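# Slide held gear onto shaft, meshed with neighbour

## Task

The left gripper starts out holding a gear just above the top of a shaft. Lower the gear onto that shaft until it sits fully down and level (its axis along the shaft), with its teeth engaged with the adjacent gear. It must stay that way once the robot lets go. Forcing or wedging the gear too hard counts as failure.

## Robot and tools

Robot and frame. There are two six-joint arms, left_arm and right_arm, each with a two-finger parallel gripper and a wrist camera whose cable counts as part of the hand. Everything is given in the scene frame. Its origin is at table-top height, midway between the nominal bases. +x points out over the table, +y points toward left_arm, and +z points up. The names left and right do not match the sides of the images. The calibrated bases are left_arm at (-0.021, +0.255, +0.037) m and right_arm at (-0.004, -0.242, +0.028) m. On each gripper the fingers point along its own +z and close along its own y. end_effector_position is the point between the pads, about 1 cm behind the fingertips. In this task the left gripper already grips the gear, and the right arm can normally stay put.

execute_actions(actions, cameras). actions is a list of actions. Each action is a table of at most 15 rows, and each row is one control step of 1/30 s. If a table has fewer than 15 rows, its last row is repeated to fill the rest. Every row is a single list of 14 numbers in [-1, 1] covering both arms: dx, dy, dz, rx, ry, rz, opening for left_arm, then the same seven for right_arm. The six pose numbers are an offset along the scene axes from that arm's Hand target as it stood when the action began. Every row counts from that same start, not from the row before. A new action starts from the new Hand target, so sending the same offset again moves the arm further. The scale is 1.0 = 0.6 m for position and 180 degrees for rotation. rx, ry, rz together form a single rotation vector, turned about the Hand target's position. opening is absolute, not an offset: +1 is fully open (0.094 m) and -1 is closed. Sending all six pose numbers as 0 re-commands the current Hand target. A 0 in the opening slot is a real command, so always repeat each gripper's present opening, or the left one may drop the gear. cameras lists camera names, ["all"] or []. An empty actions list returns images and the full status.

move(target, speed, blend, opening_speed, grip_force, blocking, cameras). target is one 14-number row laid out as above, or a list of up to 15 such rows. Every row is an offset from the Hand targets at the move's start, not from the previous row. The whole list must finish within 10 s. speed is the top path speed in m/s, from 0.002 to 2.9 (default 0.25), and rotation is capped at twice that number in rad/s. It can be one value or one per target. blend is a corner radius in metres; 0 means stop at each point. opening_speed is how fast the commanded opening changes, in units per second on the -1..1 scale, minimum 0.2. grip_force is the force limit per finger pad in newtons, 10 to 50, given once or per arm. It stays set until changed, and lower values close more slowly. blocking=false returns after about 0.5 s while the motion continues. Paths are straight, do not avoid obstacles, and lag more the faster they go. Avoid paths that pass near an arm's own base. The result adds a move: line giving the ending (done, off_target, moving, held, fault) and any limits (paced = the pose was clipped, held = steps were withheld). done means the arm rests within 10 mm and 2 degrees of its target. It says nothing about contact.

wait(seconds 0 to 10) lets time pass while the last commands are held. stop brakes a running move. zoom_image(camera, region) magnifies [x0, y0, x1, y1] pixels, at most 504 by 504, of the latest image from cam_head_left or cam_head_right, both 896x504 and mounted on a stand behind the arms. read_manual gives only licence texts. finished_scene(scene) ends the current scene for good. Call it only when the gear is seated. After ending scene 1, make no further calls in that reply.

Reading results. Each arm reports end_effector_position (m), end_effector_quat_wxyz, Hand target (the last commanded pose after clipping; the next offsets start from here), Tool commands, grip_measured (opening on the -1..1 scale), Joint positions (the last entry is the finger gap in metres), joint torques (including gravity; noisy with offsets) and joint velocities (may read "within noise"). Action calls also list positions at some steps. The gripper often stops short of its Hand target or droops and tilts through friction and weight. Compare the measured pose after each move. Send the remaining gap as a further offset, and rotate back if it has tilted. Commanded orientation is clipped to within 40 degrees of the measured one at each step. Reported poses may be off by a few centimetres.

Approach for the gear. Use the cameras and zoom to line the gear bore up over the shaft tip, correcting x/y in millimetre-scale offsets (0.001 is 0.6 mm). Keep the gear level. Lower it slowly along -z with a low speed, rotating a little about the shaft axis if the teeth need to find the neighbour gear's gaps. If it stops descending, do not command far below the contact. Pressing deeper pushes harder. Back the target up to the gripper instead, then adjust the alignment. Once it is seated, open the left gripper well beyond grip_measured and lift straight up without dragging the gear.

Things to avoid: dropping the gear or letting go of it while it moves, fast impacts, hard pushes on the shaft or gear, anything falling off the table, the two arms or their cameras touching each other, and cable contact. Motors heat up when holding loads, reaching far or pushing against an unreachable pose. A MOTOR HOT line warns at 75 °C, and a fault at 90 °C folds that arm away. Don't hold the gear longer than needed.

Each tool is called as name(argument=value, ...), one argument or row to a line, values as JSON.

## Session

move(
  target=[
    [0,0,0.06,0,0,0,-1,0,0,0,0,0,0,1],
    [0.1,0,0.15,0,0,0,-1,0,0,0,0,0,0,1],
  ],
  speed=0.2,
  blend=0.02,
  cameras=["all"],
)

Scene clock: 1.27 s.
left_arm: end_effector_position=(+0.3261, +0.1073, +0.2466) grip_measured=-0.631 end_effector_quat_wxyz=(+0.058, +0.854, +0.515, +0.045) | right_arm: end_effector_position=(+0.3774, -0.2478, +0.4300) grip_measured=+1.000 end_effector_quat_wxyz=(+0.707, +0.005, +0.707, -0.005)
Joint positions: left_arm=[-0.421 1.902 2.033 -1.555 -0.006 1.65 0.017] | right_arm=[0 1.047 1.047 0 0 0 0.094]
Joint torques (N m): left_arm=[0.25 -7.77 7.61 0.53 0.05 0.09] | right_arm=[0.03 -2.82 8.18 2.23 0.1 -0.03]
Heat: left arm: 40 °C; right arm: 42 °C.
Hand target: left_arm +0.3272, +0.1072, +0.2479; +0.006, +0.859, +0.513, +0.007 | right_arm +0.3750, -0.2478, +0.4415; +0.718, +0.005, +0.696, -0.005
Off the commanded pose: left_arm 0.002 m, 7 deg | right_arm 0.012 m, 2 deg.
joint sent to its limit (left arm) — joint 4 (wrist pitch), lower limit. The joint targets are off in orientation, not in position.
move: off_target (left_arm, right_arm); blend cut to 0.018 m at target 1

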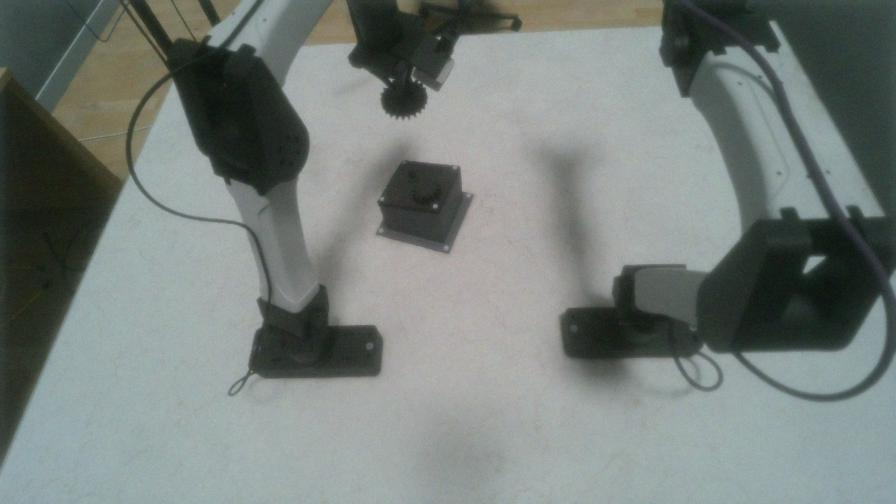

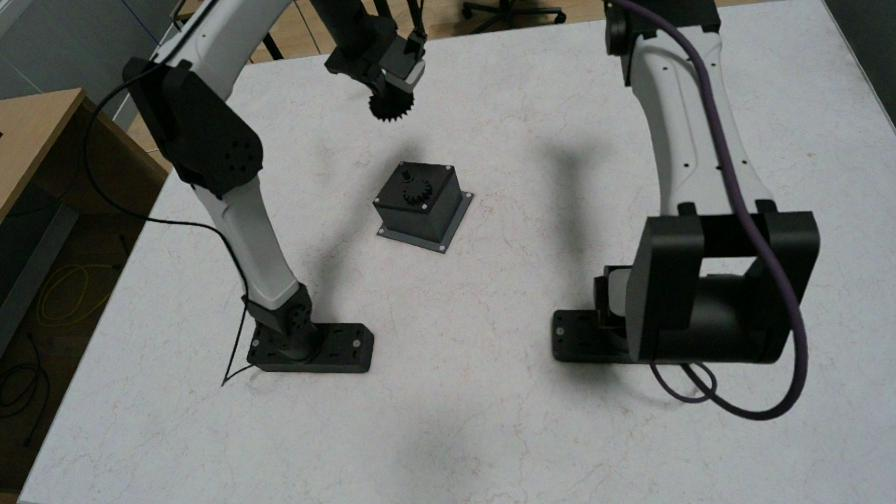

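zoom_image(
  camera="cam_head_right",
  region=[380, 155, 460, 215],
)

zoom_image(
  camera="cam_head_left",
  region=[380, 155, 460, 215],
)

zoom_image(
  camera="cam_head_right",
  region=[390, 160, 420, 190],
)

zoom_image(
  camera="cam_head_left",
  region=[395, 160, 425, 190],
)

Scaled by 6.300.

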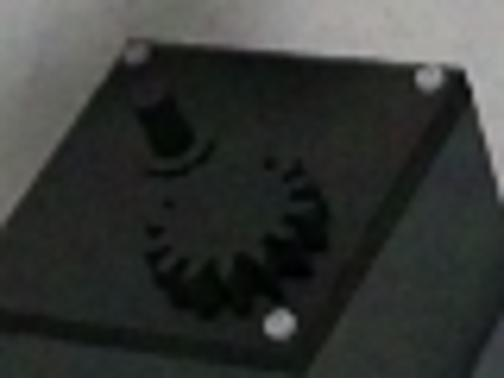

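Scaled by 6.300.

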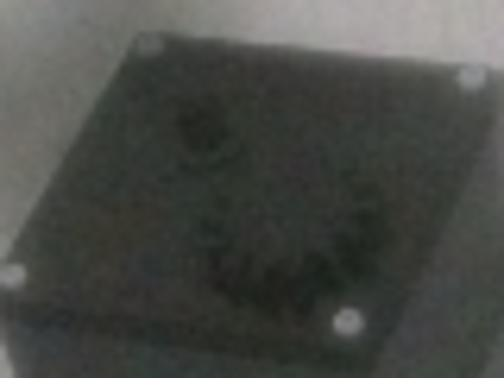

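Scaled by 16.800.

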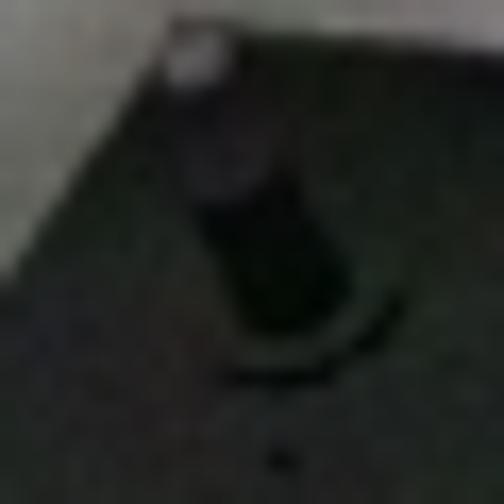

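Scaled by 16.800.

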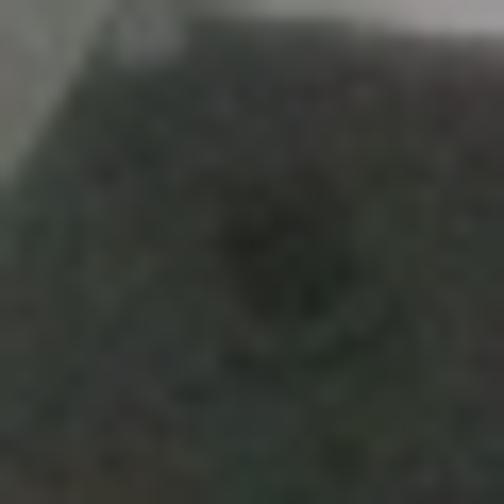

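move(
  target=[
    [-0.0845,0.001,-0.05,0,0,0,-1,0,0,0,0,0,0,1],
    [-0.0845,0.001,-0.148,0,0,0,-1,0,0,0,0,0,0,1],
  ],
  speed=0.15,
  blend=0.01,
  cameras=["all"],
)

zoom_image(
  camera="cam_head_right",
  region=[370, 140, 450, 220],
)

zoom_image(
  camera="cam_head_left",
  region=[375, 140, 455, 220],
)

Scene clock: 4.97 s.
left_arm: end_effector_position=(+0.2748, +0.1098, +0.1500) grip_measured=-0.631 end_effector_quat_wxyz=(-0.013, +0.860, +0.511, -0.005) | right_arm: end_effector_position=(+0.3774, -0.2478, +0.4300) grip_measured=+1.000 end_effector_quat_wxyz=(+0.707, +0.005, +0.707, -0.005)
Joint positions: left_arm=[-0.476 1.816 1.541 -1.322 -0.006 1.61 0.017] | right_arm=[0 1.047 1.047 0 0 0 0.094]
Joint torques (N m): left_arm=[-0.03 -11.22 5.56 0.42 0.03 -0.11] | right_arm=[0.03 -2.84 8.17 2.23 0.1 -0.02]
Heat: left arm: 40 °C; right arm: 43 °C.
Hand target: left_arm +0.2765, +0.1078, +0.1590; +0.006, +0.859, +0.513, +0.007 | right_arm +0.3750, -0.2478, +0.4415; +0.718, +0.005, +0.696, -0.005
Off the commanded pose: left_arm 0.009 m, 3 deg | right_arm 0.012 m, 2 deg.
move: off_target (left_arm, right_arm)

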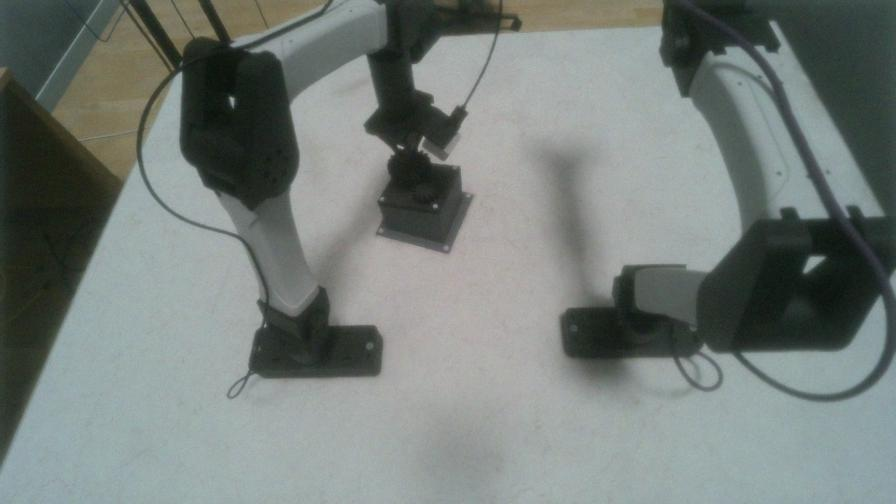

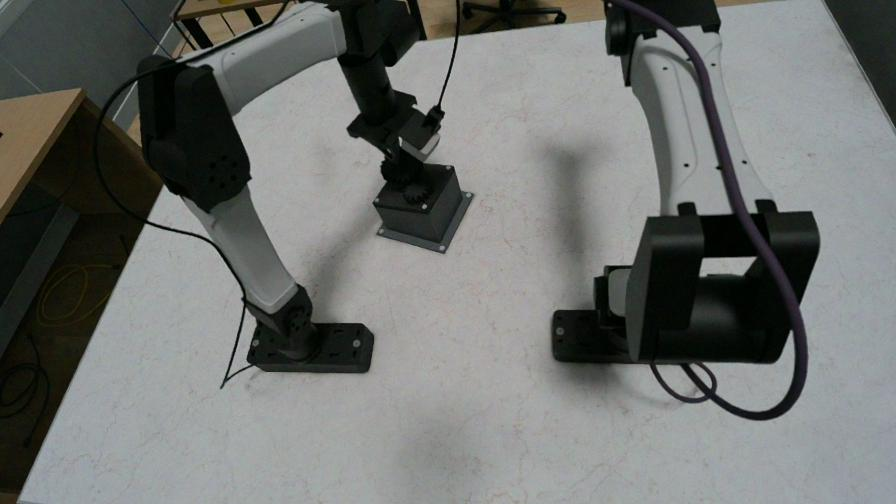

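Scaled by 6.300.

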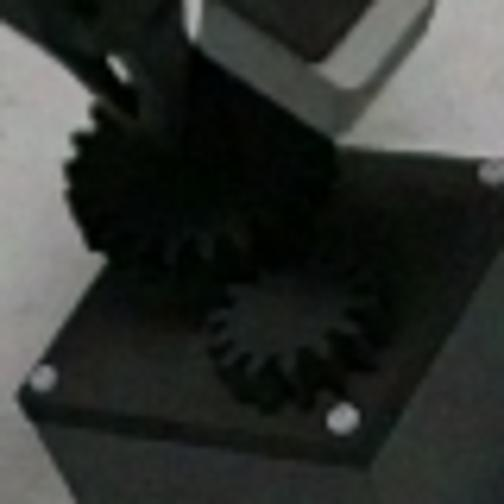

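Scaled by 6.300.

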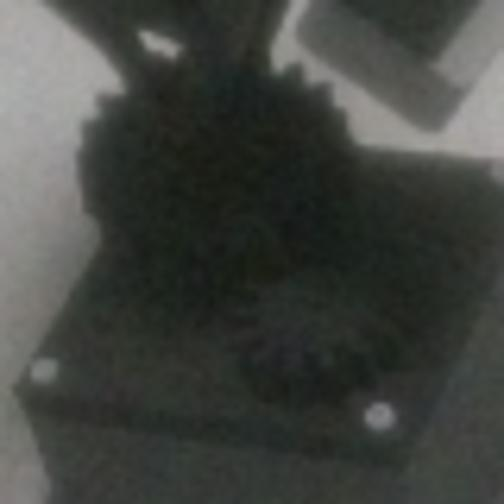

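move(
  target=[0,0,0,0,0,0,-1,0,0,0,0,0,0,1],
  speed=0.05,
)

move(
  target=[0,0,-0.01,0,0,0,-1,0,0,0,0,0,0,1],
  speed=0.05,
)

Scene clock: 6.10 s.
left_arm: end_effector_position=(+0.2749, +0.1097, +0.1500) grip_measured=-0.631 end_effector_quat_wxyz=(-0.013, +0.860, +0.511, -0.005) | right_arm: end_effector_position=(+0.3774, -0.2478, +0.4300) grip_measured=+1.000 end_effector_quat_wxyz=(+0.707, +0.005, +0.707, -0.005)
Joint positions: left_arm=[-0.476 1.816 1.541 -1.322 -0.006 1.61 0.017] | right_arm=[0 1.047 1.047 0 0 0 0.094]
Joint torques (N m): left_arm=[-0.09 -11.22 5.55 0.41 0.01 -0.11] | right_arm=[0.05 -2.82 8.16 2.23 0.09 -0.02]
Heat: left arm: 40 °C; right arm: 43 °C.
Hand target: left_arm +0.2765, +0.1078, +0.1590; +0.005, +0.859, +0.513, +0.007 | right_arm +0.3750, -0.2478, +0.4415; +0.718, +0.005, +0.696, -0.005
Off the commanded pose: left_arm 0.009 m, 3 deg | right_arm 0.012 m, 2 deg.
move: off_target (left_arm, right_arm)

Scene clock: 6.80 s.
left_arm: end_effector_position=(+0.2740, +0.1102, +0.1492) grip_measured=-0.631 end_effector_quat_wxyz=(-0.009, +0.860, +0.511, -0.003) | right_arm: end_effector_position=(+0.3774, -0.2478, +0.4300) grip_measured=+1.000 end_effector_quat_wxyz=(+0.707, +0.005, +0.707, -0.005)
Joint positions: left_arm=[-0.476 1.804 1.523 -1.307 -0.006 1.61 0.017] | right_arm=[0 1.047 1.047 0 0 0 0.094]
Joint torques (N m): left_arm=[-0.06 -9.98 5.19 0.5 0.03 -0.11] | right_arm=[0.01 -2.84 8.17 2.23 0.1 -0.03]
Heat: left arm: 40 °C; right arm: 43 °C.
Hand target: left_arm +0.2765, +0.1078, +0.1530; +0.006, +0.859, +0.513, +0.007 | right_arm +0.3750, -0.2478, +0.4415; +0.718, +0.005, +0.696, -0.005
Off the commanded pose: left_arm 0.005 m, 2 deg | right_arm 0.012 m, 2 deg.
move: off_target (right_arm)

move(
  target=[0.001,0,-0.01,0,0,0,-1,0,0,0,0,0,0,1],
  speed=0.05,
)

move(
  target=[0,0,-0.006,0,0,0,-1,0,0,0,0,0,0,1],
  speed=0.05,
)

Scene clock: 13.33 s.
left_arm: end_effector_position=(+0.2732, +0.1104, +0.1487) grip_measured=-0.631 end_effector_quat_wxyz=(-0.006, +0.860, +0.511, -0.001) | right_arm: end_effector_position=(+0.3774, -0.2478, +0.4300) grip_measured=+1.000 end_effector_quat_wxyz=(+0.707, +0.005, +0.707, -0.005)
Joint positions: left_arm=[-0.476 1.795 1.51 -1.297 -0.004 1.61 0.017] | right_arm=[0 1.047 1.047 0 0 0 0.094]
Joint torques (N m): left_arm=[0.02 -8.75 4.56 0.65 0.01 -0.1] | right_arm=[0.01 -2.81 8.17 2.23 0.09 -0.03]
Heat: left arm: 41 °C; right arm: 45 °C.
Hand target: left_arm +0.2771, +0.1078, +0.1471; +0.006, +0.859, +0.513, +0.007 | right_arm +0.3750, -0.2478, +0.4415; +0.718, +0.005, +0.696, -0.005
Off the commanded pose: left_arm 0.005 m, 2 deg | right_arm 0.012 m, 2 deg.
move: off_target (right_arm)

Scene clock: 14.03 s.
left_arm: end_effector_position=(+0.2731, +0.1102, +0.1486) grip_measured=-0.631 end_effector_quat_wxyz=(-0.002, +0.860, +0.511, +0.000) | right_arm: end_effector_position=(+0.3774, -0.2478, +0.4300) grip_measured=+1.000 end_effector_quat_wxyz=(+0.707, +0.005, +0.707, -0.005)
Joint positions: left_arm=[-0.476 1.788 1.5 -1.287 -0.003 1.61 0.017] | right_arm=[0 1.047 1.047 0 0 0 0.094]
Joint torques (N m): left_arm=[-0.03 -8.05 4.18 0.72 0.02 -0.09] | right_arm=[0.01 -2.82 8.17 2.24 0.09 -0.02]
Heat: left arm: 41 °C; right arm: 45 °C.
Hand target: left_arm +0.2771, +0.1078, +0.1435; +0.006, +0.859, +0.513, +0.007 | right_arm +0.3750, -0.2478, +0.4415; +0.718, +0.005, +0.696, -0.005
Off the commanded pose: left_arm 0.007 m, 1 deg | right_arm 0.012 m, 2 deg.
move: off_target (right_arm)

move(
  target=[0.004,-0.001,0.002,0,0,0,-1,0,0,0,0,0,0,1],
  speed=0.03,
)

move(
  target=[0.004,0,0,0,0,0,-1,0,0,0,0,0,0,1],
  speed=0.03,
)

zoom_image(
  camera="cam_head_right",
  region=[370, 140, 450, 220],
)

Scene clock: 15.40 s.
left_arm: end_effector_position=(+0.2731, +0.1101, +0.1486) grip_measured=-0.631 end_effector_quat_wxyz=(-0.002, +0.860, +0.511, +0.000) | right_arm: end_effector_position=(+0.3774, -0.2478, +0.4300) grip_measured=+1.000 end_effector_quat_wxyz=(+0.707, +0.005, +0.707, -0.005)
Joint positions: left_arm=[-0.476 1.788 1.5 -1.287 -0.003 1.61 0.017] | right_arm=[0 1.047 1.047 0 0 0 0.094]
Joint torques (N m): left_arm=[0.16 -7.25 5.57 0.65 0 -0.09] | right_arm=[0.02 -2.82 8.16 2.24 0.09 -0.02]
Heat: left arm: 41 °C; right arm: 45 °C.
Hand target: left_arm +0.2795, +0.1072, +0.1447; +0.006, +0.859, +0.513, +0.007 | right_arm +0.3750, -0.2478, +0.4415; +0.718, +0.005, +0.696, -0.005
Off the commanded pose: left_arm 0.008 m, 1 deg | right_arm 0.012 m, 2 deg.
move: off_target (right_arm)

Scene clock: 16.10 s.
left_arm: end_effector_position=(+0.2732, +0.1100, +0.1487) grip_measured=-0.631 end_effector_quat_wxyz=(-0.002, +0.860, +0.511, +0.000) | right_arm: end_effector_position=(+0.3774, -0.2478, +0.4300) grip_measured=+1.000 end_effector_quat_wxyz=(+0.707, +0.005, +0.707, -0.005)
Joint positions: left_arm=[-0.476 1.788 1.501 -1.287 -0.003 1.61 0.017] | right_arm=[0 1.047 1.047 0 0 0 0.094]
Joint torques (N m): left_arm=[0.38 -6.57 6.46 0.63 0 -0.04] | right_arm=[0.02 -2.82 8.17 2.24 0.09 -0.02]
Heat: left arm: 41 °C; right arm: 45 °C.
Hand target: left_arm +0.2819, +0.1071, +0.1447; +0.006, +0.859, +0.513, +0.007 | right_arm +0.3750, -0.2478, +0.4415; +0.718, +0.005, +0.696, -0.005
Off the commanded pose: left_arm 0.010 m, 1 deg | right_arm 0.012 m, 2 deg.
move: off_target (right_arm)

Scaled by 6.300.
This view is cut from an older image: the scene may have changed since it was taken.

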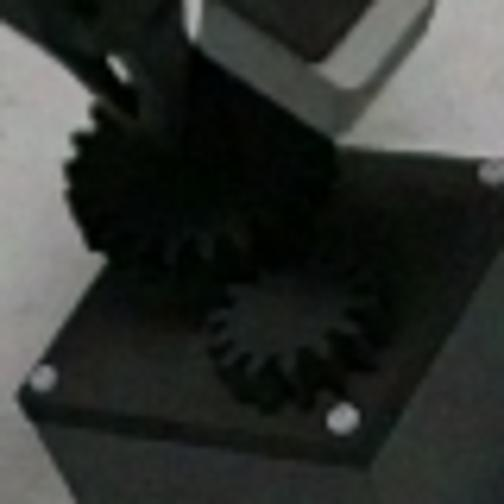

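move(
  target=[0.003,-0.003,0,0,0,0,-1,0,0,0,0,0,0,1],
  speed=0.03,
)

move(
  target=[0,-0.003,0,0,0,0,-1,0,0,0,0,0,0,1],
  speed=0.03,
)

Scene clock: 17.23 s.
left_arm: end_effector_position=(+0.2742, +0.1094, +0.1488) grip_measured=-0.631 end_effector_quat_wxyz=(-0.001, +0.860, +0.511, +0.001) | right_arm: end_effector_position=(+0.3774, -0.2478, +0.4300) grip_measured=+1.000 end_effector_quat_wxyz=(+0.707, +0.005, +0.707, -0.005)
Joint positions: left_arm=[-0.476 1.791 1.505 -1.287 -0.003 1.61 0.017] | right_arm=[0 1.047 1.047 0 0 0 0.094]
Joint torques (N m): left_arm=[0.2 -6.06 7.15 0.63 0 -0.07] | right_arm=[0.01 -2.84 8.14 2.23 0.09 -0.03]
Heat: left arm: 41 °C; right arm: 45 °C.
Hand target: left_arm +0.2837, +0.1054, +0.1447; +0.006, +0.859, +0.513, +0.007 | right_arm +0.3750, -0.2478, +0.4415; +0.718, +0.005, +0.696, -0.005
Off the commanded pose: left_arm 0.011 m, 1 deg | right_arm 0.012 m, 2 deg.
move: off_target (left_arm, right_arm)

Scene clock: 17.93 s.
left_arm: end_effector_position=(+0.2742, +0.1094, +0.1488) grip_measured=-0.631 end_effector_quat_wxyz=(-0.001, +0.860, +0.511, +0.001) | right_arm: end_effector_position=(+0.3774, -0.2478, +0.4300) grip_measured=+1.000 end_effector_quat_wxyz=(+0.707, +0.005, +0.707, -0.005)
Joint positions: left_arm=[-0.476 1.791 1.505 -1.287 -0.003 1.61 0.017] | right_arm=[0 1.047 1.047 0 0 0 0.094]
Joint torques (N m): left_arm=[-0.25 -5.78 7.45 0.6 -0.01 -0.12] | right_arm=[0.02 -2.82 8.18 2.23 0.09 -0.03]
Heat: left arm: 41 °C; right arm: 45 °C.
Hand target: left_arm +0.2837, +0.1036, +0.1447; +0.006, +0.859, +0.513, +0.007 | right_arm +0.3750, -0.2478, +0.4415; +0.718, +0.005, +0.696, -0.005
Off the commanded pose: left_arm 0.012 m, 1 deg | right_arm 0.012 m, 2 deg.
move: off_target (left_arm, right_arm)

wait(
  seconds=0,
  cameras=["all"],
)

zoom_image(
  camera="cam_head_right",
  region=[375, 145, 445, 215],
)

zoom_image(
  camera="cam_head_left",
  region=[380, 145, 450, 215],
)

Scene clock: 18.40 s.
left_arm: end_effector_position=(+0.2742, +0.1094, +0.1488) grip_measured=-0.631 end_effector_quat_wxyz=(-0.001, +0.860, +0.511, +0.001) | right_arm: end_effector_position=(+0.3774, -0.2478, +0.4300) grip_measured=+1.000 end_effector_quat_wxyz=(+0.707, +0.005, +0.707, -0.005)
Joint positions: left_arm=[-0.476 1.791 1.505 -1.287 -0.003 1.61 0.017] | right_arm=[0 1.047 1.047 0 0 0 0.094]
Joint torques (N m): left_arm=[-0.21 -5.79 7.5 0.6 0 -0.13] | right_arm=[0.02 -2.84 8.16 2.23 0.1 -0.03]
Heat: left arm: 41 °C; right arm: 45 °C.
Hand target: left_arm +0.2837, +0.1036, +0.1447; +0.006, +0.859, +0.513, +0.007 | right_arm +0.3750, -0.2478, +0.4415; +0.718, +0.005, +0.696, -0.005
Tool commands: left_gripper/opening=-1.0 right_gripper/opening=+1.0
Off the commanded pose: left_arm 0.012 m, 1 deg | right_arm 0.012 m, 2 deg.

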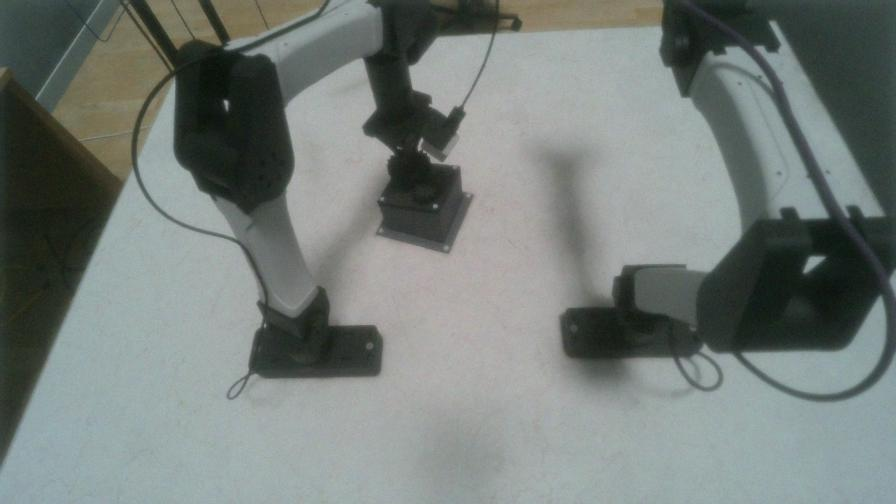

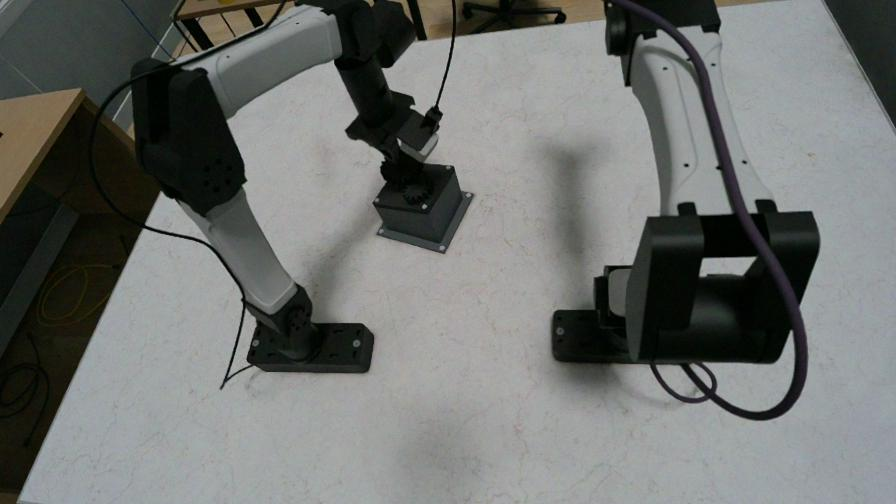

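Scaled by 7.200.

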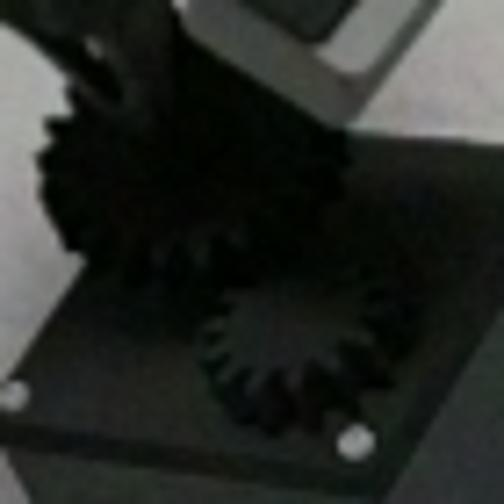

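Scaled by 7.200.

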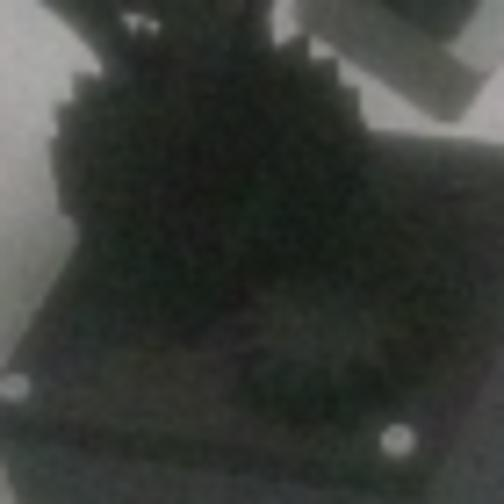

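move(
  target=[-0.004,-0.003,0,0,0,0,-1,0,0,0,0,0,0,1],
  speed=0.03,
)

move(
  target=[0,-0.003,0,0,0,0,-1,0,0,0,0,0,0,1],
  speed=0.03,
)

Scene clock: 20.10 s.
left_arm: end_effector_position=(+0.2740, +0.1077, +0.1490) grip_measured=-0.631 end_effector_quat_wxyz=(+0.000, +0.859, +0.512, +0.001) | right_arm: end_effector_position=(+0.3774, -0.2478, +0.4300) grip_measured=+1.000 end_effector_quat_wxyz=(+0.707, +0.005, +0.707, -0.005)
Joint positions: left_arm=[-0.481 1.791 1.506 -1.285 -0.003 1.602 0.017] | right_arm=[0 1.047 1.047 0 0 0 0.094]
Joint torques (N m): left_arm=[-0.47 -6.27 6.82 0.58 0 -0.17] | right_arm=[0.02 -2.82 8.16 2.23 0.09 -0.03]
Heat: left arm: 41 °C; right arm: 45 °C.
Hand target: left_arm +0.2813, +0.1018, +0.1447; +0.006, +0.859, +0.513, +0.007 | right_arm +0.3750, -0.2478, +0.4415; +0.718, +0.005, +0.696, -0.005
Off the commanded pose: left_arm 0.010 m, 1 deg | right_arm 0.012 m, 2 deg.
move: off_target (right_arm)

Scene clock: 20.80 s.
left_arm: end_effector_position=(+0.2741, +0.1059, +0.1494) grip_measured=-0.631 end_effector_quat_wxyz=(+0.001, +0.859, +0.512, +0.002) | right_arm: end_effector_position=(+0.3774, -0.2478, +0.4300) grip_measured=+1.000 end_effector_quat_wxyz=(+0.707, +0.005, +0.707, -0.005)
Joint positions: left_arm=[-0.486 1.791 1.507 -1.283 -0.003 1.597 0.017] | right_arm=[0 1.047 1.047 0 0 0 0.094]
Joint torques (N m): left_arm=[-0.46 -5.93 7.08 0.6 -0.02 -0.1] | right_arm=[0.02 -2.84 8.17 2.23 0.09 -0.02]
Heat: left arm: 41 °C; right arm: 45 °C.
Hand target: left_arm +0.2813, +0.0999, +0.1447; +0.006, +0.859, +0.513, +0.007 | right_arm +0.3750, -0.2478, +0.4415; +0.718, +0.005, +0.696, -0.005
Off the commanded pose: left_arm 0.010 m, 1 deg | right_arm 0.012 m, 2 deg.
move: off_target (right_arm)

move(
  target=[0.003,0.003,0,0,0,0,-1,0,0,0,0,0,0,1],
  speed=0.03,
)

move(
  target=[0.003,0.003,0,0,0,0,-1,0,0,0,0,0,0,1],
  speed=0.03,
)

move(
  target=[0.003,0.003,0,0,0,0,-1,0,0,0,0,0,0,1],
  speed=0.03,
)

Scene clock: 22.40 s.
left_arm: end_effector_position=(+0.2749, +0.1055, +0.1492) grip_measured=-0.631 end_effector_quat_wxyz=(+0.001, +0.859, +0.512, +0.002) | right_arm: end_effector_position=(+0.3774, -0.2478, +0.4300) grip_measured=+1.000 end_effector_quat_wxyz=(+0.707, +0.005, +0.707, -0.005)
Joint positions: left_arm=[-0.486 1.794 1.511 -1.283 -0.003 1.597 0.017] | right_arm=[0 1.047 1.047 0 0 0 0.094]
Joint torques (N m): left_arm=[0.12 -6.01 7.06 0.58 -0.02 -0.06] | right_arm=[0.01 -2.84 8.18 2.24 0.1 -0.03]
Heat: left arm: 41 °C; right arm: 45 °C.
Hand target: left_arm +0.2830, +0.1018, +0.1446; +0.005, +0.859, +0.513, +0.007 | right_arm +0.3750, -0.2478, +0.4415; +0.718, +0.005, +0.696, -0.005
Off the commanded pose: left_arm 0.010 m, 1 deg | right_arm 0.012 m, 2 deg.
move: off_target (right_arm)

Scene clock: 23.13 s.
left_arm: end_effector_position=(+0.2761, +0.1058, +0.1491) grip_measured=-0.631 end_effector_quat_wxyz=(+0.001, +0.858, +0.513, +0.002) | right_arm: end_effector_position=(+0.3774, -0.2478, +0.4300) grip_measured=+1.000 end_effector_quat_wxyz=(+0.707, +0.005, +0.707, -0.005)
Joint positions: left_arm=[-0.483 1.798 1.515 -1.283 -0.003 1.597 0.017] | right_arm=[0 1.047 1.047 0 0 0 0.094]
Joint torques (N m): left_arm=[0.59 -6.08 7.08 0.57 -0.01 0.03] | right_arm=[0.02 -2.84 8.18 2.23 0.09 -0.03]
Heat: left arm: 41 °C; right arm: 46 °C.
Hand target: left_arm +0.2849, +0.1037, +0.1447; +0.006, +0.858, +0.513, +0.007 | right_arm +0.3750, -0.2478, +0.4415; +0.718, +0.005, +0.696, -0.005
Off the commanded pose: left_arm 0.010 m, 1 deg | right_arm 0.012 m, 2 deg.
move: off_target (right_arm)

Scene clock: 23.83 s.
left_arm: end_effector_position=(+0.2779, +0.1075, +0.1486) grip_measured=-0.631 end_effector_quat_wxyz=(+0.001, +0.857, +0.515, +0.002) | right_arm: end_effector_position=(+0.3774, -0.2478, +0.4300) grip_measured=+1.000 end_effector_quat_wxyz=(+0.707, +0.005, +0.707, -0.005)
Joint positions: left_arm=[-0.476 1.802 1.518 -1.283 -0.003 1.6 0.017] | right_arm=[0 1.047 1.047 0 0 0 0.094]
Joint torques (N m): left_arm=[0.55 -6.22 7.16 0.56 -0.01 0.05] | right_arm=[0.01 -2.85 8.14 2.23 0.1 -0.03]
Heat: left arm: 41 °C; right arm: 46 °C.
Hand target: left_arm +0.2867, +0.1054, +0.1446; +0.005, +0.859, +0.513, +0.007 | right_arm +0.3750, -0.2478, +0.4415; +0.718, +0.005, +0.696, -0.005
Off the commanded pose: left_arm 0.010 m, 1 deg | right_arm 0.012 m, 2 deg.
move: off_target (right_arm)

move(
  target=[-0.002,0.003,0,0,0,0,-1,0,0,0,0,0,0,1],
  speed=0.03,
)

move(
  target=[-0.004,0.002,0,0,0,0,-1,0,0,0,0,0,0,1],
  speed=0.03,
)

move(
  target=[-0.004,0.0,0,0,0,0,-1,0,0,0,0,0,0,1],
  speed=0.03,
)

Scene clock: 25.30 s.
left_arm: end_effector_position=(+0.2783, +0.1083, +0.1486) grip_measured=-0.631 end_effector_quat_wxyz=(+0.001, +0.857, +0.515, +0.002) | right_arm: end_effector_position=(+0.3774, -0.2478, +0.4300) grip_measured=+1.000 end_effector_quat_wxyz=(+0.707, +0.005, +0.707, -0.005)
Joint positions: left_arm=[-0.473 1.802 1.518 -1.283 -0.003 1.602 0.017] | right_arm=[0 1.047 1.047 0 0 0 0.094]
Joint torques (N m): left_arm=[0.59 -6.8 6.37 0.58 -0.01 0.07] | right_arm=[0.01 -2.85 8.16 2.24 0.1 -0.03]
Heat: left arm: 41 °C; right arm: 46 °C.
Hand target: left_arm +0.2855, +0.1073, +0.1446; +0.005, +0.859, +0.513, +0.007 | right_arm +0.3750, -0.2478, +0.4415; +0.718, +0.005, +0.696, -0.005
Off the commanded pose: left_arm 0.008 m, 1 deg | right_arm 0.012 m, 2 deg.
move: off_target (right_arm)

Scene clock: 26.00 s.
left_arm: end_effector_position=(+0.2783, +0.1083, +0.1486) grip_measured=-0.631 end_effector_quat_wxyz=(+0.001, +0.857, +0.515, +0.002) | right_arm: end_effector_position=(+0.3774, -0.2478, +0.4300) grip_measured=+1.000 end_effector_quat_wxyz=(+0.707, +0.005, +0.707, -0.005)
Joint positions: left_arm=[-0.473 1.802 1.518 -1.283 -0.003 1.602 0.017] | right_arm=[0 1.047 1.047 0 0 0 0.094]
Joint torques (N m): left_arm=[0.62 -7.66 5.18 0.6 -0.02 0.07] | right_arm=[0.02 -2.84 8.17 2.23 0.09 -0.02]
Heat: left arm: 41 °C; right arm: 46 °C.
Hand target: left_arm +0.2832, +0.1084, +0.1446; +0.006, +0.858, +0.513, +0.007 | right_arm +0.3750, -0.2478, +0.4415; +0.718, +0.005, +0.696, -0.005
Off the commanded pose: left_arm 0.006 m, 1 deg | right_arm 0.012 m, 2 deg.
move: off_target (right_arm)

Scene clock: 26.70 s.
left_arm: end_effector_position=(+0.2782, +0.1084, +0.1482) grip_measured=-0.631 end_effector_quat_wxyz=(+0.001, +0.857, +0.515, +0.002) | right_arm: end_effector_position=(+0.3774, -0.2478, +0.4300) grip_measured=+1.000 end_effector_quat_wxyz=(+0.707, +0.005, +0.707, -0.005)
Joint positions: left_arm=[-0.473 1.802 1.516 -1.282 -0.003 1.602 0.017] | right_arm=[0 1.047 1.047 0 0 0 0.094]
Joint torques (N m): left_arm=[0.36 -8.42 4.42 0.6 -0.01 0.04] | right_arm=[0.03 -2.82 8.18 2.23 0.1 -0.02]
Heat: left arm: 41 °C; right arm: 46 °C.
Hand target: left_arm +0.2807, +0.1084, +0.1446; +0.005, +0.858, +0.513, +0.007 | right_arm +0.3750, -0.2478, +0.4415; +0.718, +0.005, +0.696, -0.005
Off the commanded pose: left_arm 0.004 m, 1 deg | right_arm 0.012 m, 2 deg.
move: off_target (right_arm)

move(
  target=[0,0.004,0,0,0,0,-1,0,0,0,0,0,0,1],
  speed=0.03,
)

move(
  target=[-0.001,0.004,0,0,0,0,-1,0,0,0,0,0,0,1],
  speed=0.03,
)

move(
  target=[-0.005,0,0,0,0,0,-1,0,0,0,0,0,0,1],
  speed=0.03,
  cameras=["all"],
)

zoom_image(
  camera="cam_head_right",
  region=[375, 145, 445, 215],
)

zoom_image(
  camera="cam_head_left",
  region=[380, 145, 450, 215],
)

Scene clock: 28.23 s.
left_arm: end_effector_position=(+0.2780, +0.1103, +0.1480) grip_measured=-0.631 end_effector_quat_wxyz=(+0.000, +0.857, +0.515, +0.002) | right_arm: end_effector_position=(+0.3774, -0.2478, +0.4300) grip_measured=+1.000 end_effector_quat_wxyz=(+0.707, +0.005, +0.707, -0.005)
Joint positions: left_arm=[-0.468 1.799 1.512 -1.282 -0.003 1.606 0.017] | right_arm=[0 1.047 1.047 0 0 0 0.094]
Joint torques (N m): left_arm=[0.5 -8.5 4.37 0.61 0.01 0.09] | right_arm=[0.01 -2.84 8.17 2.24 0.09 -0.02]
Heat: left arm: 41 °C; right arm: 46 °C.
Hand target: left_arm +0.2807, +0.1108, +0.1446; +0.006, +0.859, +0.513, +0.007 | right_arm +0.3750, -0.2478, +0.4415; +0.718, +0.005, +0.696, -0.005
Off the commanded pose: left_arm 0.004 m, 1 deg | right_arm 0.012 m, 2 deg.
move: off_target (right_arm)

Scene clock: 28.93 s.
left_arm: end_effector_position=(+0.2775, +0.1125, +0.1477) grip_measured=-0.631 end_effector_quat_wxyz=(+0.000, +0.857, +0.515, +0.002) | right_arm: end_effector_position=(+0.3774, -0.2478, +0.4300) grip_measured=+1.000 end_effector_quat_wxyz=(+0.707, +0.005, +0.707, -0.005)
Joint positions: left_arm=[-0.463 1.794 1.504 -1.279 -0.003 1.611 0.017] | right_arm=[0 1.047 1.047 0 0 0 0.094]
Joint torques (N m): left_arm=[0.55 -8.55 4.38 0.61 -0.01 0.1] | right_arm=[0.05 -2.84 8.17 2.23 0.09 -0.02]
Heat: left arm: 41 °C; right arm: 46 °C.
Hand target: left_arm +0.2800, +0.1132, +0.1446; +0.005, +0.859, +0.513, +0.007 | right_arm +0.3750, -0.2478, +0.4415; +0.718, +0.005, +0.696, -0.005
Off the commanded pose: left_arm 0.004 m, 1 deg | right_arm 0.012 m, 2 deg.
move: off_target (right_arm)

Scene clock: 29.63 s.
left_arm: end_effector_position=(+0.2770, +0.1127, +0.1480) grip_measured=-0.631 end_effector_quat_wxyz=(+0.004, +0.857, +0.515, +0.004) | right_arm: end_effector_position=(+0.3774, -0.2478, +0.4300) grip_measured=+1.000 end_effector_quat_wxyz=(+0.707, +0.005, +0.707, -0.005)
Joint positions: left_arm=[-0.463 1.783 1.492 -1.269 -0.003 1.611 0.017] | right_arm=[0 1.047 1.047 0 0 0 0.094]
Joint torques (N m): left_arm=[0.14 -8.47 4.33 0.54 0 0.03] | right_arm=[0.02 -2.82 8.16 2.23 0.09 -0.02]
Heat: left arm: 41 °C; right arm: 46 °C.
Hand target: left_arm +0.2771, +0.1132, +0.1447; +0.006, +0.859, +0.513, +0.007 | right_arm +0.3750, -0.2478, +0.4415; +0.718, +0.005, +0.696, -0.005
Off the commanded pose: left_arm 0.003 m, 1 deg | right_arm 0.012 m, 2 deg.
move: off_target (right_arm)

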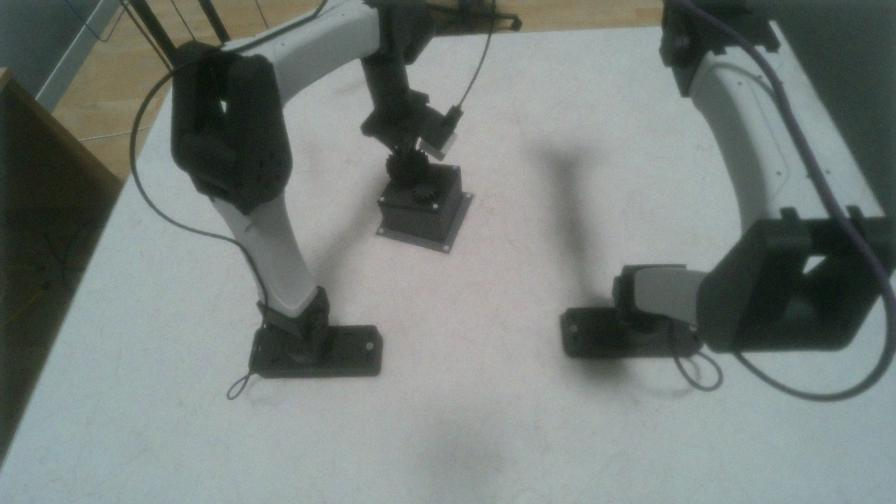

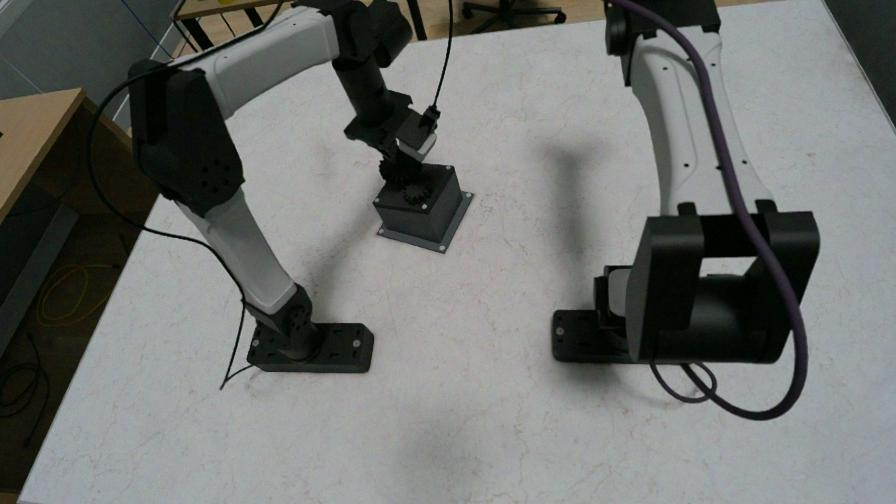

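Scaled by 7.200.

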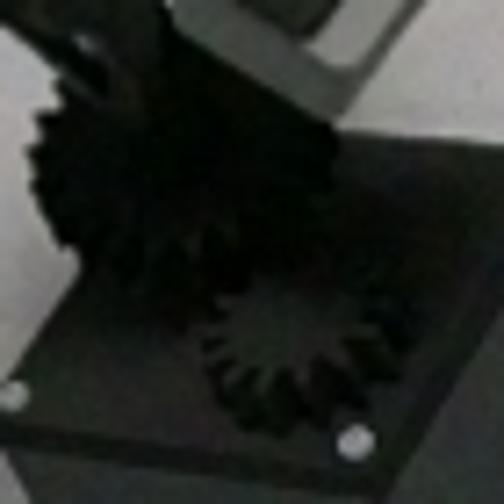

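Scaled by 7.200.

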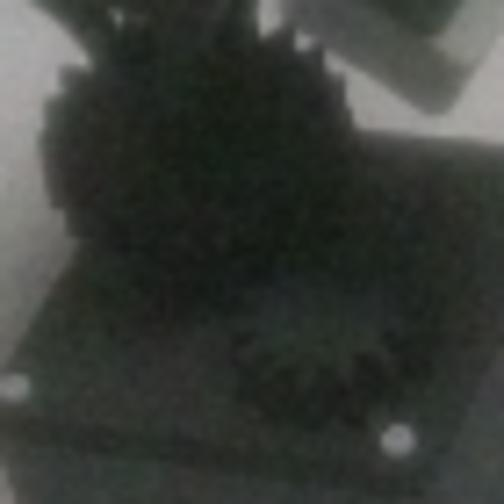

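move(
  target=[-0.001,-0.008,0,0,0,0,-1,0,0,0,0,0,0,1],
  speed=0.03,
)

move(
  target=[0,-0.004,0,0,0,0,-1,0,0,0,0,0,0,1],
  speed=0.03,
)

move(
  target=[0,-0.004,0,0,0,0,-1,0,0,0,0,0,0,1],
  speed=0.03,
)

Scene clock: 32.17 s.
left_arm: end_effector_position=(+0.2771, +0.1114, +0.1480) grip_measured=-0.631 end_effector_quat_wxyz=(+0.005, +0.858, +0.514, +0.005) | right_arm: end_effector_position=(+0.3774, -0.2478, +0.4300) grip_measured=+1.000 end_effector_quat_wxyz=(+0.707, +0.005, +0.707, -0.005)
Joint positions: left_arm=[-0.467 1.783 1.492 -1.266 -0.003 1.611 0.017] | right_arm=[0 1.047 1.047 0 0 0 0.094]
Joint torques (N m): left_arm=[-0.66 -7.87 5 0.51 -0.01 -0.11] | right_arm=[0.01 -2.84 8.17 2.24 0.09 -0.03]
Heat: left arm: 41 °C; right arm: 46 °C.
Hand target: left_arm +0.2766, +0.1084, +0.1447; +0.006, +0.858, +0.513, +0.007 | right_arm +0.3750, -0.2478, +0.4415; +0.718, +0.005, +0.696, -0.005
Off the commanded pose: left_arm 0.004 m, 0 deg | right_arm 0.012 m, 2 deg.
move: off_target (right_arm)

Scene clock: 32.87 s.
left_arm: end_effector_position=(+0.2772, +0.1094, +0.1481) grip_measured=-0.631 end_effector_quat_wxyz=(+0.007, +0.858, +0.514, +0.006) | right_arm: end_effector_position=(+0.3774, -0.2478, +0.4300) grip_measured=+1.000 end_effector_quat_wxyz=(+0.707, +0.005, +0.707, -0.005)
Joint positions: left_arm=[-0.472 1.783 1.492 -1.262 -0.003 1.605 0.017] | right_arm=[0 1.047 1.047 0 0 0 0.094]
Joint torques (N m): left_arm=[-0.8 -7.56 5.49 0.47 -0.01 -0.12] | right_arm=[0.03 -2.84 8.16 2.23 0.09 -0.02]
Heat: left arm: 41 °C; right arm: 46 °C.
Hand target: left_arm +0.2765, +0.1060, +0.1447; +0.006, +0.859, +0.513, +0.007 | right_arm +0.3750, -0.2478, +0.4415; +0.718, +0.005, +0.696, -0.005
Off the commanded pose: left_arm 0.005 m, 0 deg | right_arm 0.012 m, 2 deg.
move: off_target (right_arm)

Scene clock: 33.57 s.
left_arm: end_effector_position=(+0.2773, +0.1068, +0.1486) grip_measured=-0.631 end_effector_quat_wxyz=(+0.009, +0.858, +0.514, +0.007) | right_arm: end_effector_position=(+0.3774, -0.2478, +0.4300) grip_measured=+1.000 end_effector_quat_wxyz=(+0.707, +0.005, +0.707, -0.005)
Joint positions: left_arm=[-0.479 1.783 1.494 -1.259 -0.003 1.598 0.017] | right_arm=[0 1.047 1.047 0 0 0 0.094]
Joint torques (N m): left_arm=[-0.72 -7.19 5.81 0.44 -0.02 -0.12] | right_arm=[0.01 -2.84 8.16 2.23 0.1 -0.03]
Heat: left arm: 41 °C; right arm: 46 °C.
Hand target: left_arm +0.2765, +0.1036, +0.1447; +0.006, +0.859, +0.513, +0.007 | right_arm +0.3750, -0.2478, +0.4415; +0.718, +0.005, +0.696, -0.005
Off the commanded pose: left_arm 0.005 m, 0 deg | right_arm 0.012 m, 2 deg.
move: off_target (right_arm)

move(
  target=[-0.006,0.006,0,0,0,0,-1,0,0,0,0,0,0,1],
  speed=0.03,
)

move(
  target=[-0.003,0.005,0,0,0,0,-1,0,0,0,0,0,0,1],
  speed=0.03,
)

move(
  target=[0,0.004,0,0,0,0,-1,0,0,0,0,0,0,1],
  speed=0.03,
)

Scene clock: 35.03 s.
left_arm: end_effector_position=(+0.2772, +0.1068, +0.1488) grip_measured=-0.631 end_effector_quat_wxyz=(+0.011, +0.858, +0.514, +0.008) | right_arm: end_effector_position=(+0.3774, -0.2478, +0.4300) grip_measured=+1.000 end_effector_quat_wxyz=(+0.707, +0.005, +0.707, -0.005)
Joint positions: left_arm=[-0.479 1.778 1.489 -1.254 -0.003 1.598 0.017] | right_arm=[0 1.047 1.047 0 0 0 0.094]
Joint torques (N m): left_arm=[-0.4 -8.31 4.19 0.44 0 -0.07] | right_arm=[0.02 -2.84 8.14 2.23 0.09 -0.03]
Heat: left arm: 41 °C; right arm: 46 °C.
Hand target: left_arm +0.2729, +0.1072, +0.1447; +0.006, +0.858, +0.513, +0.007 | right_arm +0.3750, -0.2478, +0.4415; +0.718, +0.005, +0.696, -0.005
Off the commanded pose: left_arm 0.006 m, 1 deg | right_arm 0.012 m, 2 deg.
move: off_target (right_arm)

Scene clock: 35.73 s.
left_arm: end_effector_position=(+0.2768, +0.1070, +0.1489) grip_measured=-0.631 end_effector_quat_wxyz=(+0.015, +0.857, +0.514, +0.011) | right_arm: end_effector_position=(+0.3774, -0.2478, +0.4300) grip_measured=+1.000 end_effector_quat_wxyz=(+0.707, +0.005, +0.707, -0.005)
Joint positions: left_arm=[-0.479 1.767 1.476 -1.242 -0.003 1.598 0.017] | right_arm=[0 1.047 1.047 0 0 0 0.094]
Joint torques (N m): left_arm=[0.12 -8.29 4.15 0.36 -0.01 -0.02] | right_arm=[0.01 -2.81 8.17 2.23 0.1 -0.03]
Heat: left arm: 41 °C; right arm: 46 °C.
Hand target: left_arm +0.2712, +0.1102, +0.1447; +0.006, +0.858, +0.513, +0.007 | right_arm +0.3750, -0.2478, +0.4415; +0.718, +0.005, +0.696, -0.005
Off the commanded pose: left_arm 0.008 m, 1 deg | right_arm 0.012 m, 2 deg.
move: off_target (right_arm)

Scene clock: 36.43 s.
left_arm: end_effector_position=(+0.2765, +0.1089, +0.1487) grip_measured=-0.631 end_effector_quat_wxyz=(+0.015, +0.856, +0.516, +0.011) | right_arm: end_effector_position=(+0.3774, -0.2478, +0.4300) grip_measured=+1.000 end_effector_quat_wxyz=(+0.707, +0.005, +0.707, -0.005)
Joint positions: left_arm=[-0.474 1.763 1.47 -1.241 -0.003 1.598 0.017] | right_arm=[0 1.047 1.047 0 0 0 0.094]
Joint torques (N m): left_arm=[0.27 -8.35 4.22 0.37 -0.01 0.06] | right_arm=[0.02 -2.82 8.17 2.24 0.1 -0.02]
Heat: left arm: 41 °C; right arm: 46 °C.
Hand target: left_arm +0.2711, +0.1126, +0.1447; +0.006, +0.859, +0.513, +0.007 | right_arm +0.3750, -0.2478, +0.4415; +0.718, +0.005, +0.696, -0.005
Off the commanded pose: left_arm 0.008 m, 1 deg | right_arm 0.012 m, 2 deg.
move: off_target (right_arm)

move(
  target=[
    [0.0103,-0.011,0.022,0,0,0,-1,0,0,0,0,0,0,1],
    [0.0103,-0.011,-0.003,0,0,0,-1,0,0,0,0,0,0,1],
  ],
  speed=0.05,
)

Scene clock: 39.17 s.
left_arm: end_effector_position=(+0.2742, +0.1091, +0.1490) grip_measured=-0.631 end_effector_quat_wxyz=(+0.004, +0.857, +0.515, +0.004) | right_arm: end_effector_position=(+0.3774, -0.2478, +0.4300) grip_measured=+1.000 end_effector_quat_wxyz=(+0.707, +0.005, +0.707, -0.005)
Joint positions: left_arm=[-0.477 1.779 1.491 -1.271 -0.003 1.598 0.017] | right_arm=[0 1.047 1.047 0 0 0 0.094]
Joint torques (N m): left_arm=[-0.27 -7.05 5.18 0.62 -0.01 -0.02] | right_arm=[0.05 -2.82 8.18 2.24 0.1 -0.02]
Heat: left arm: 41 °C; right arm: 46 °C.
Hand target: left_arm +0.2773, +0.1060, +0.1429; +0.006, +0.859, +0.513, +0.007 | right_arm +0.3750, -0.2478, +0.4415; +0.718, +0.005, +0.696, -0.005
Off the commanded pose: left_arm 0.007 m, 0 deg | right_arm 0.012 m, 2 deg.
move: off_target (right_arm)

move(
  target=[0.003,-0.002,0.03,0,0,0,-1,0,0,0,0,0,0,1],
  speed=0.08,
  cameras=["all"],
)

zoom_image(
  camera="cam_head_right",
  region=[375, 135, 445, 205],
)

zoom_image(
  camera="cam_head_left",
  region=[380, 135, 450, 205],
)

Scene clock: 40.83 s.
left_arm: end_effector_position=(+0.2780, +0.1072, +0.1585) grip_measured=-0.631 end_effector_quat_wxyz=(+0.007, +0.857, +0.515, +0.007) | right_arm: end_effector_position=(+0.3774, -0.2478, +0.4300) grip_measured=+1.000 end_effector_quat_wxyz=(+0.707, +0.005, +0.707, -0.005)
Joint positions: left_arm=[-0.477 1.787 1.538 -1.303 -0.004 1.598 0.017] | right_arm=[0 1.047 1.047 0 0 0 0.094]
Joint torques (N m): left_arm=[-0.31 -7.13 8.16 0.24 0 -0.04] | right_arm=[0.01 -2.85 8.17 2.23 0.09 -0.02]
Heat: left arm: 42 °C; right arm: 46 °C.
Hand target: left_arm +0.2791, +0.1048, +0.1609; +0.006, +0.859, +0.513, +0.007 | right_arm +0.3750, -0.2478, +0.4415; +0.718, +0.005, +0.696, -0.005
Off the commanded pose: left_arm 0.004 m, 0 deg | right_arm 0.012 m, 2 deg.
move: off_target (right_arm)

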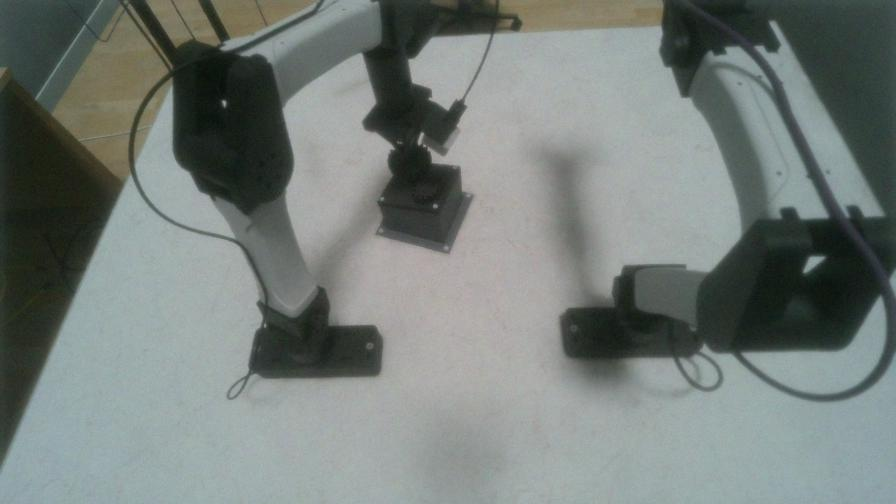

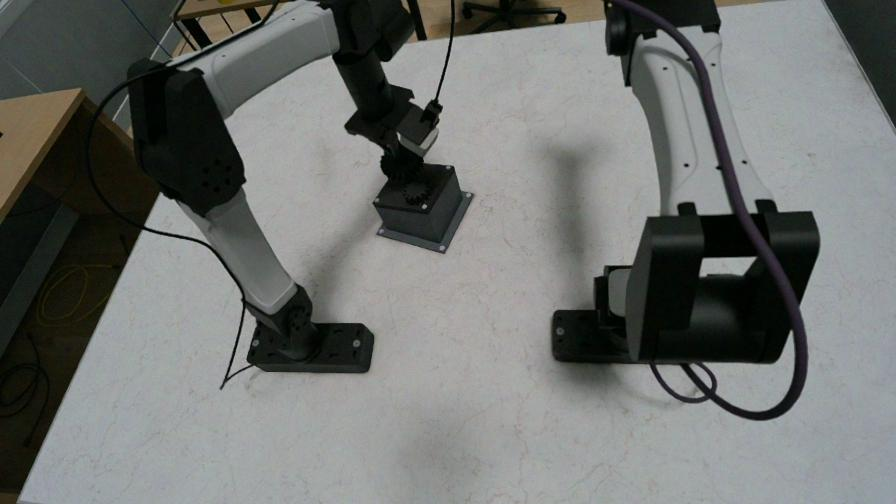

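Scaled by 7.200.

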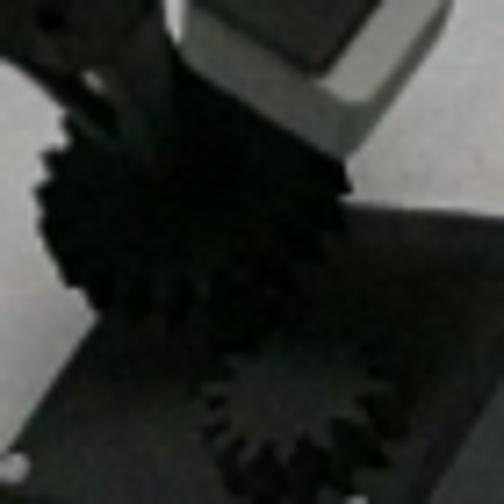

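Scaled by 7.200.

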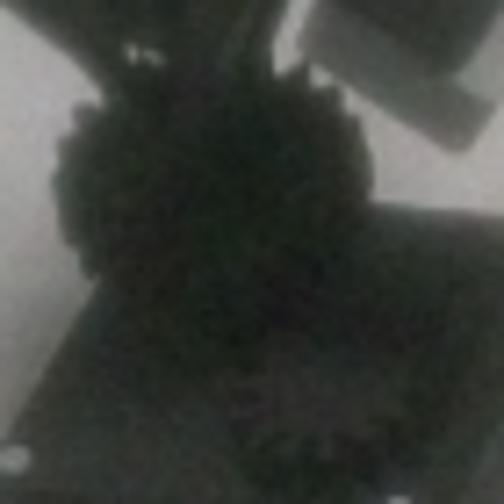

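move(
  target=[
    [-0.0045,-0.001,-0.005,0,0,0,-1,0,0,0,0,0,0,1],
    [-0.0045,-0.001,-0.03,0,0,0,-1,0,0,0,0,0,0,1],
  ],
  speed=0.05,
)

Scene clock: 43.37 s.
left_arm: end_effector_position=(+0.2730, +0.1075, +0.1491) grip_measured=-0.631 end_effector_quat_wxyz=(+0.000, +0.859, +0.512, +0.002) | right_arm: end_effector_position=(+0.3774, -0.2478, +0.4300) grip_measured=+1.000 end_effector_quat_wxyz=(+0.707, +0.005, +0.707, -0.005)
Joint positions: left_arm=[-0.483 1.787 1.501 -1.283 -0.004 1.598 0.017] | right_arm=[0 1.047 1.047 0 0 0 0.094]
Joint torques (N m): left_arm=[-0.25 -7.54 4.34 0.7 -0.01 -0.1] | right_arm=[0.02 -2.84 8.16 2.23 0.1 -0.02]
Heat: left arm: 42 °C; right arm: 46 °C.
Hand target: left_arm +0.2764, +0.1041, +0.1429; +0.006, +0.859, +0.513, +0.007 | right_arm +0.3750, -0.2478, +0.4415; +0.718, +0.005, +0.696, -0.005
Off the commanded pose: left_arm 0.008 m, 1 deg | right_arm 0.012 m, 2 deg.
move: off_target (right_arm)


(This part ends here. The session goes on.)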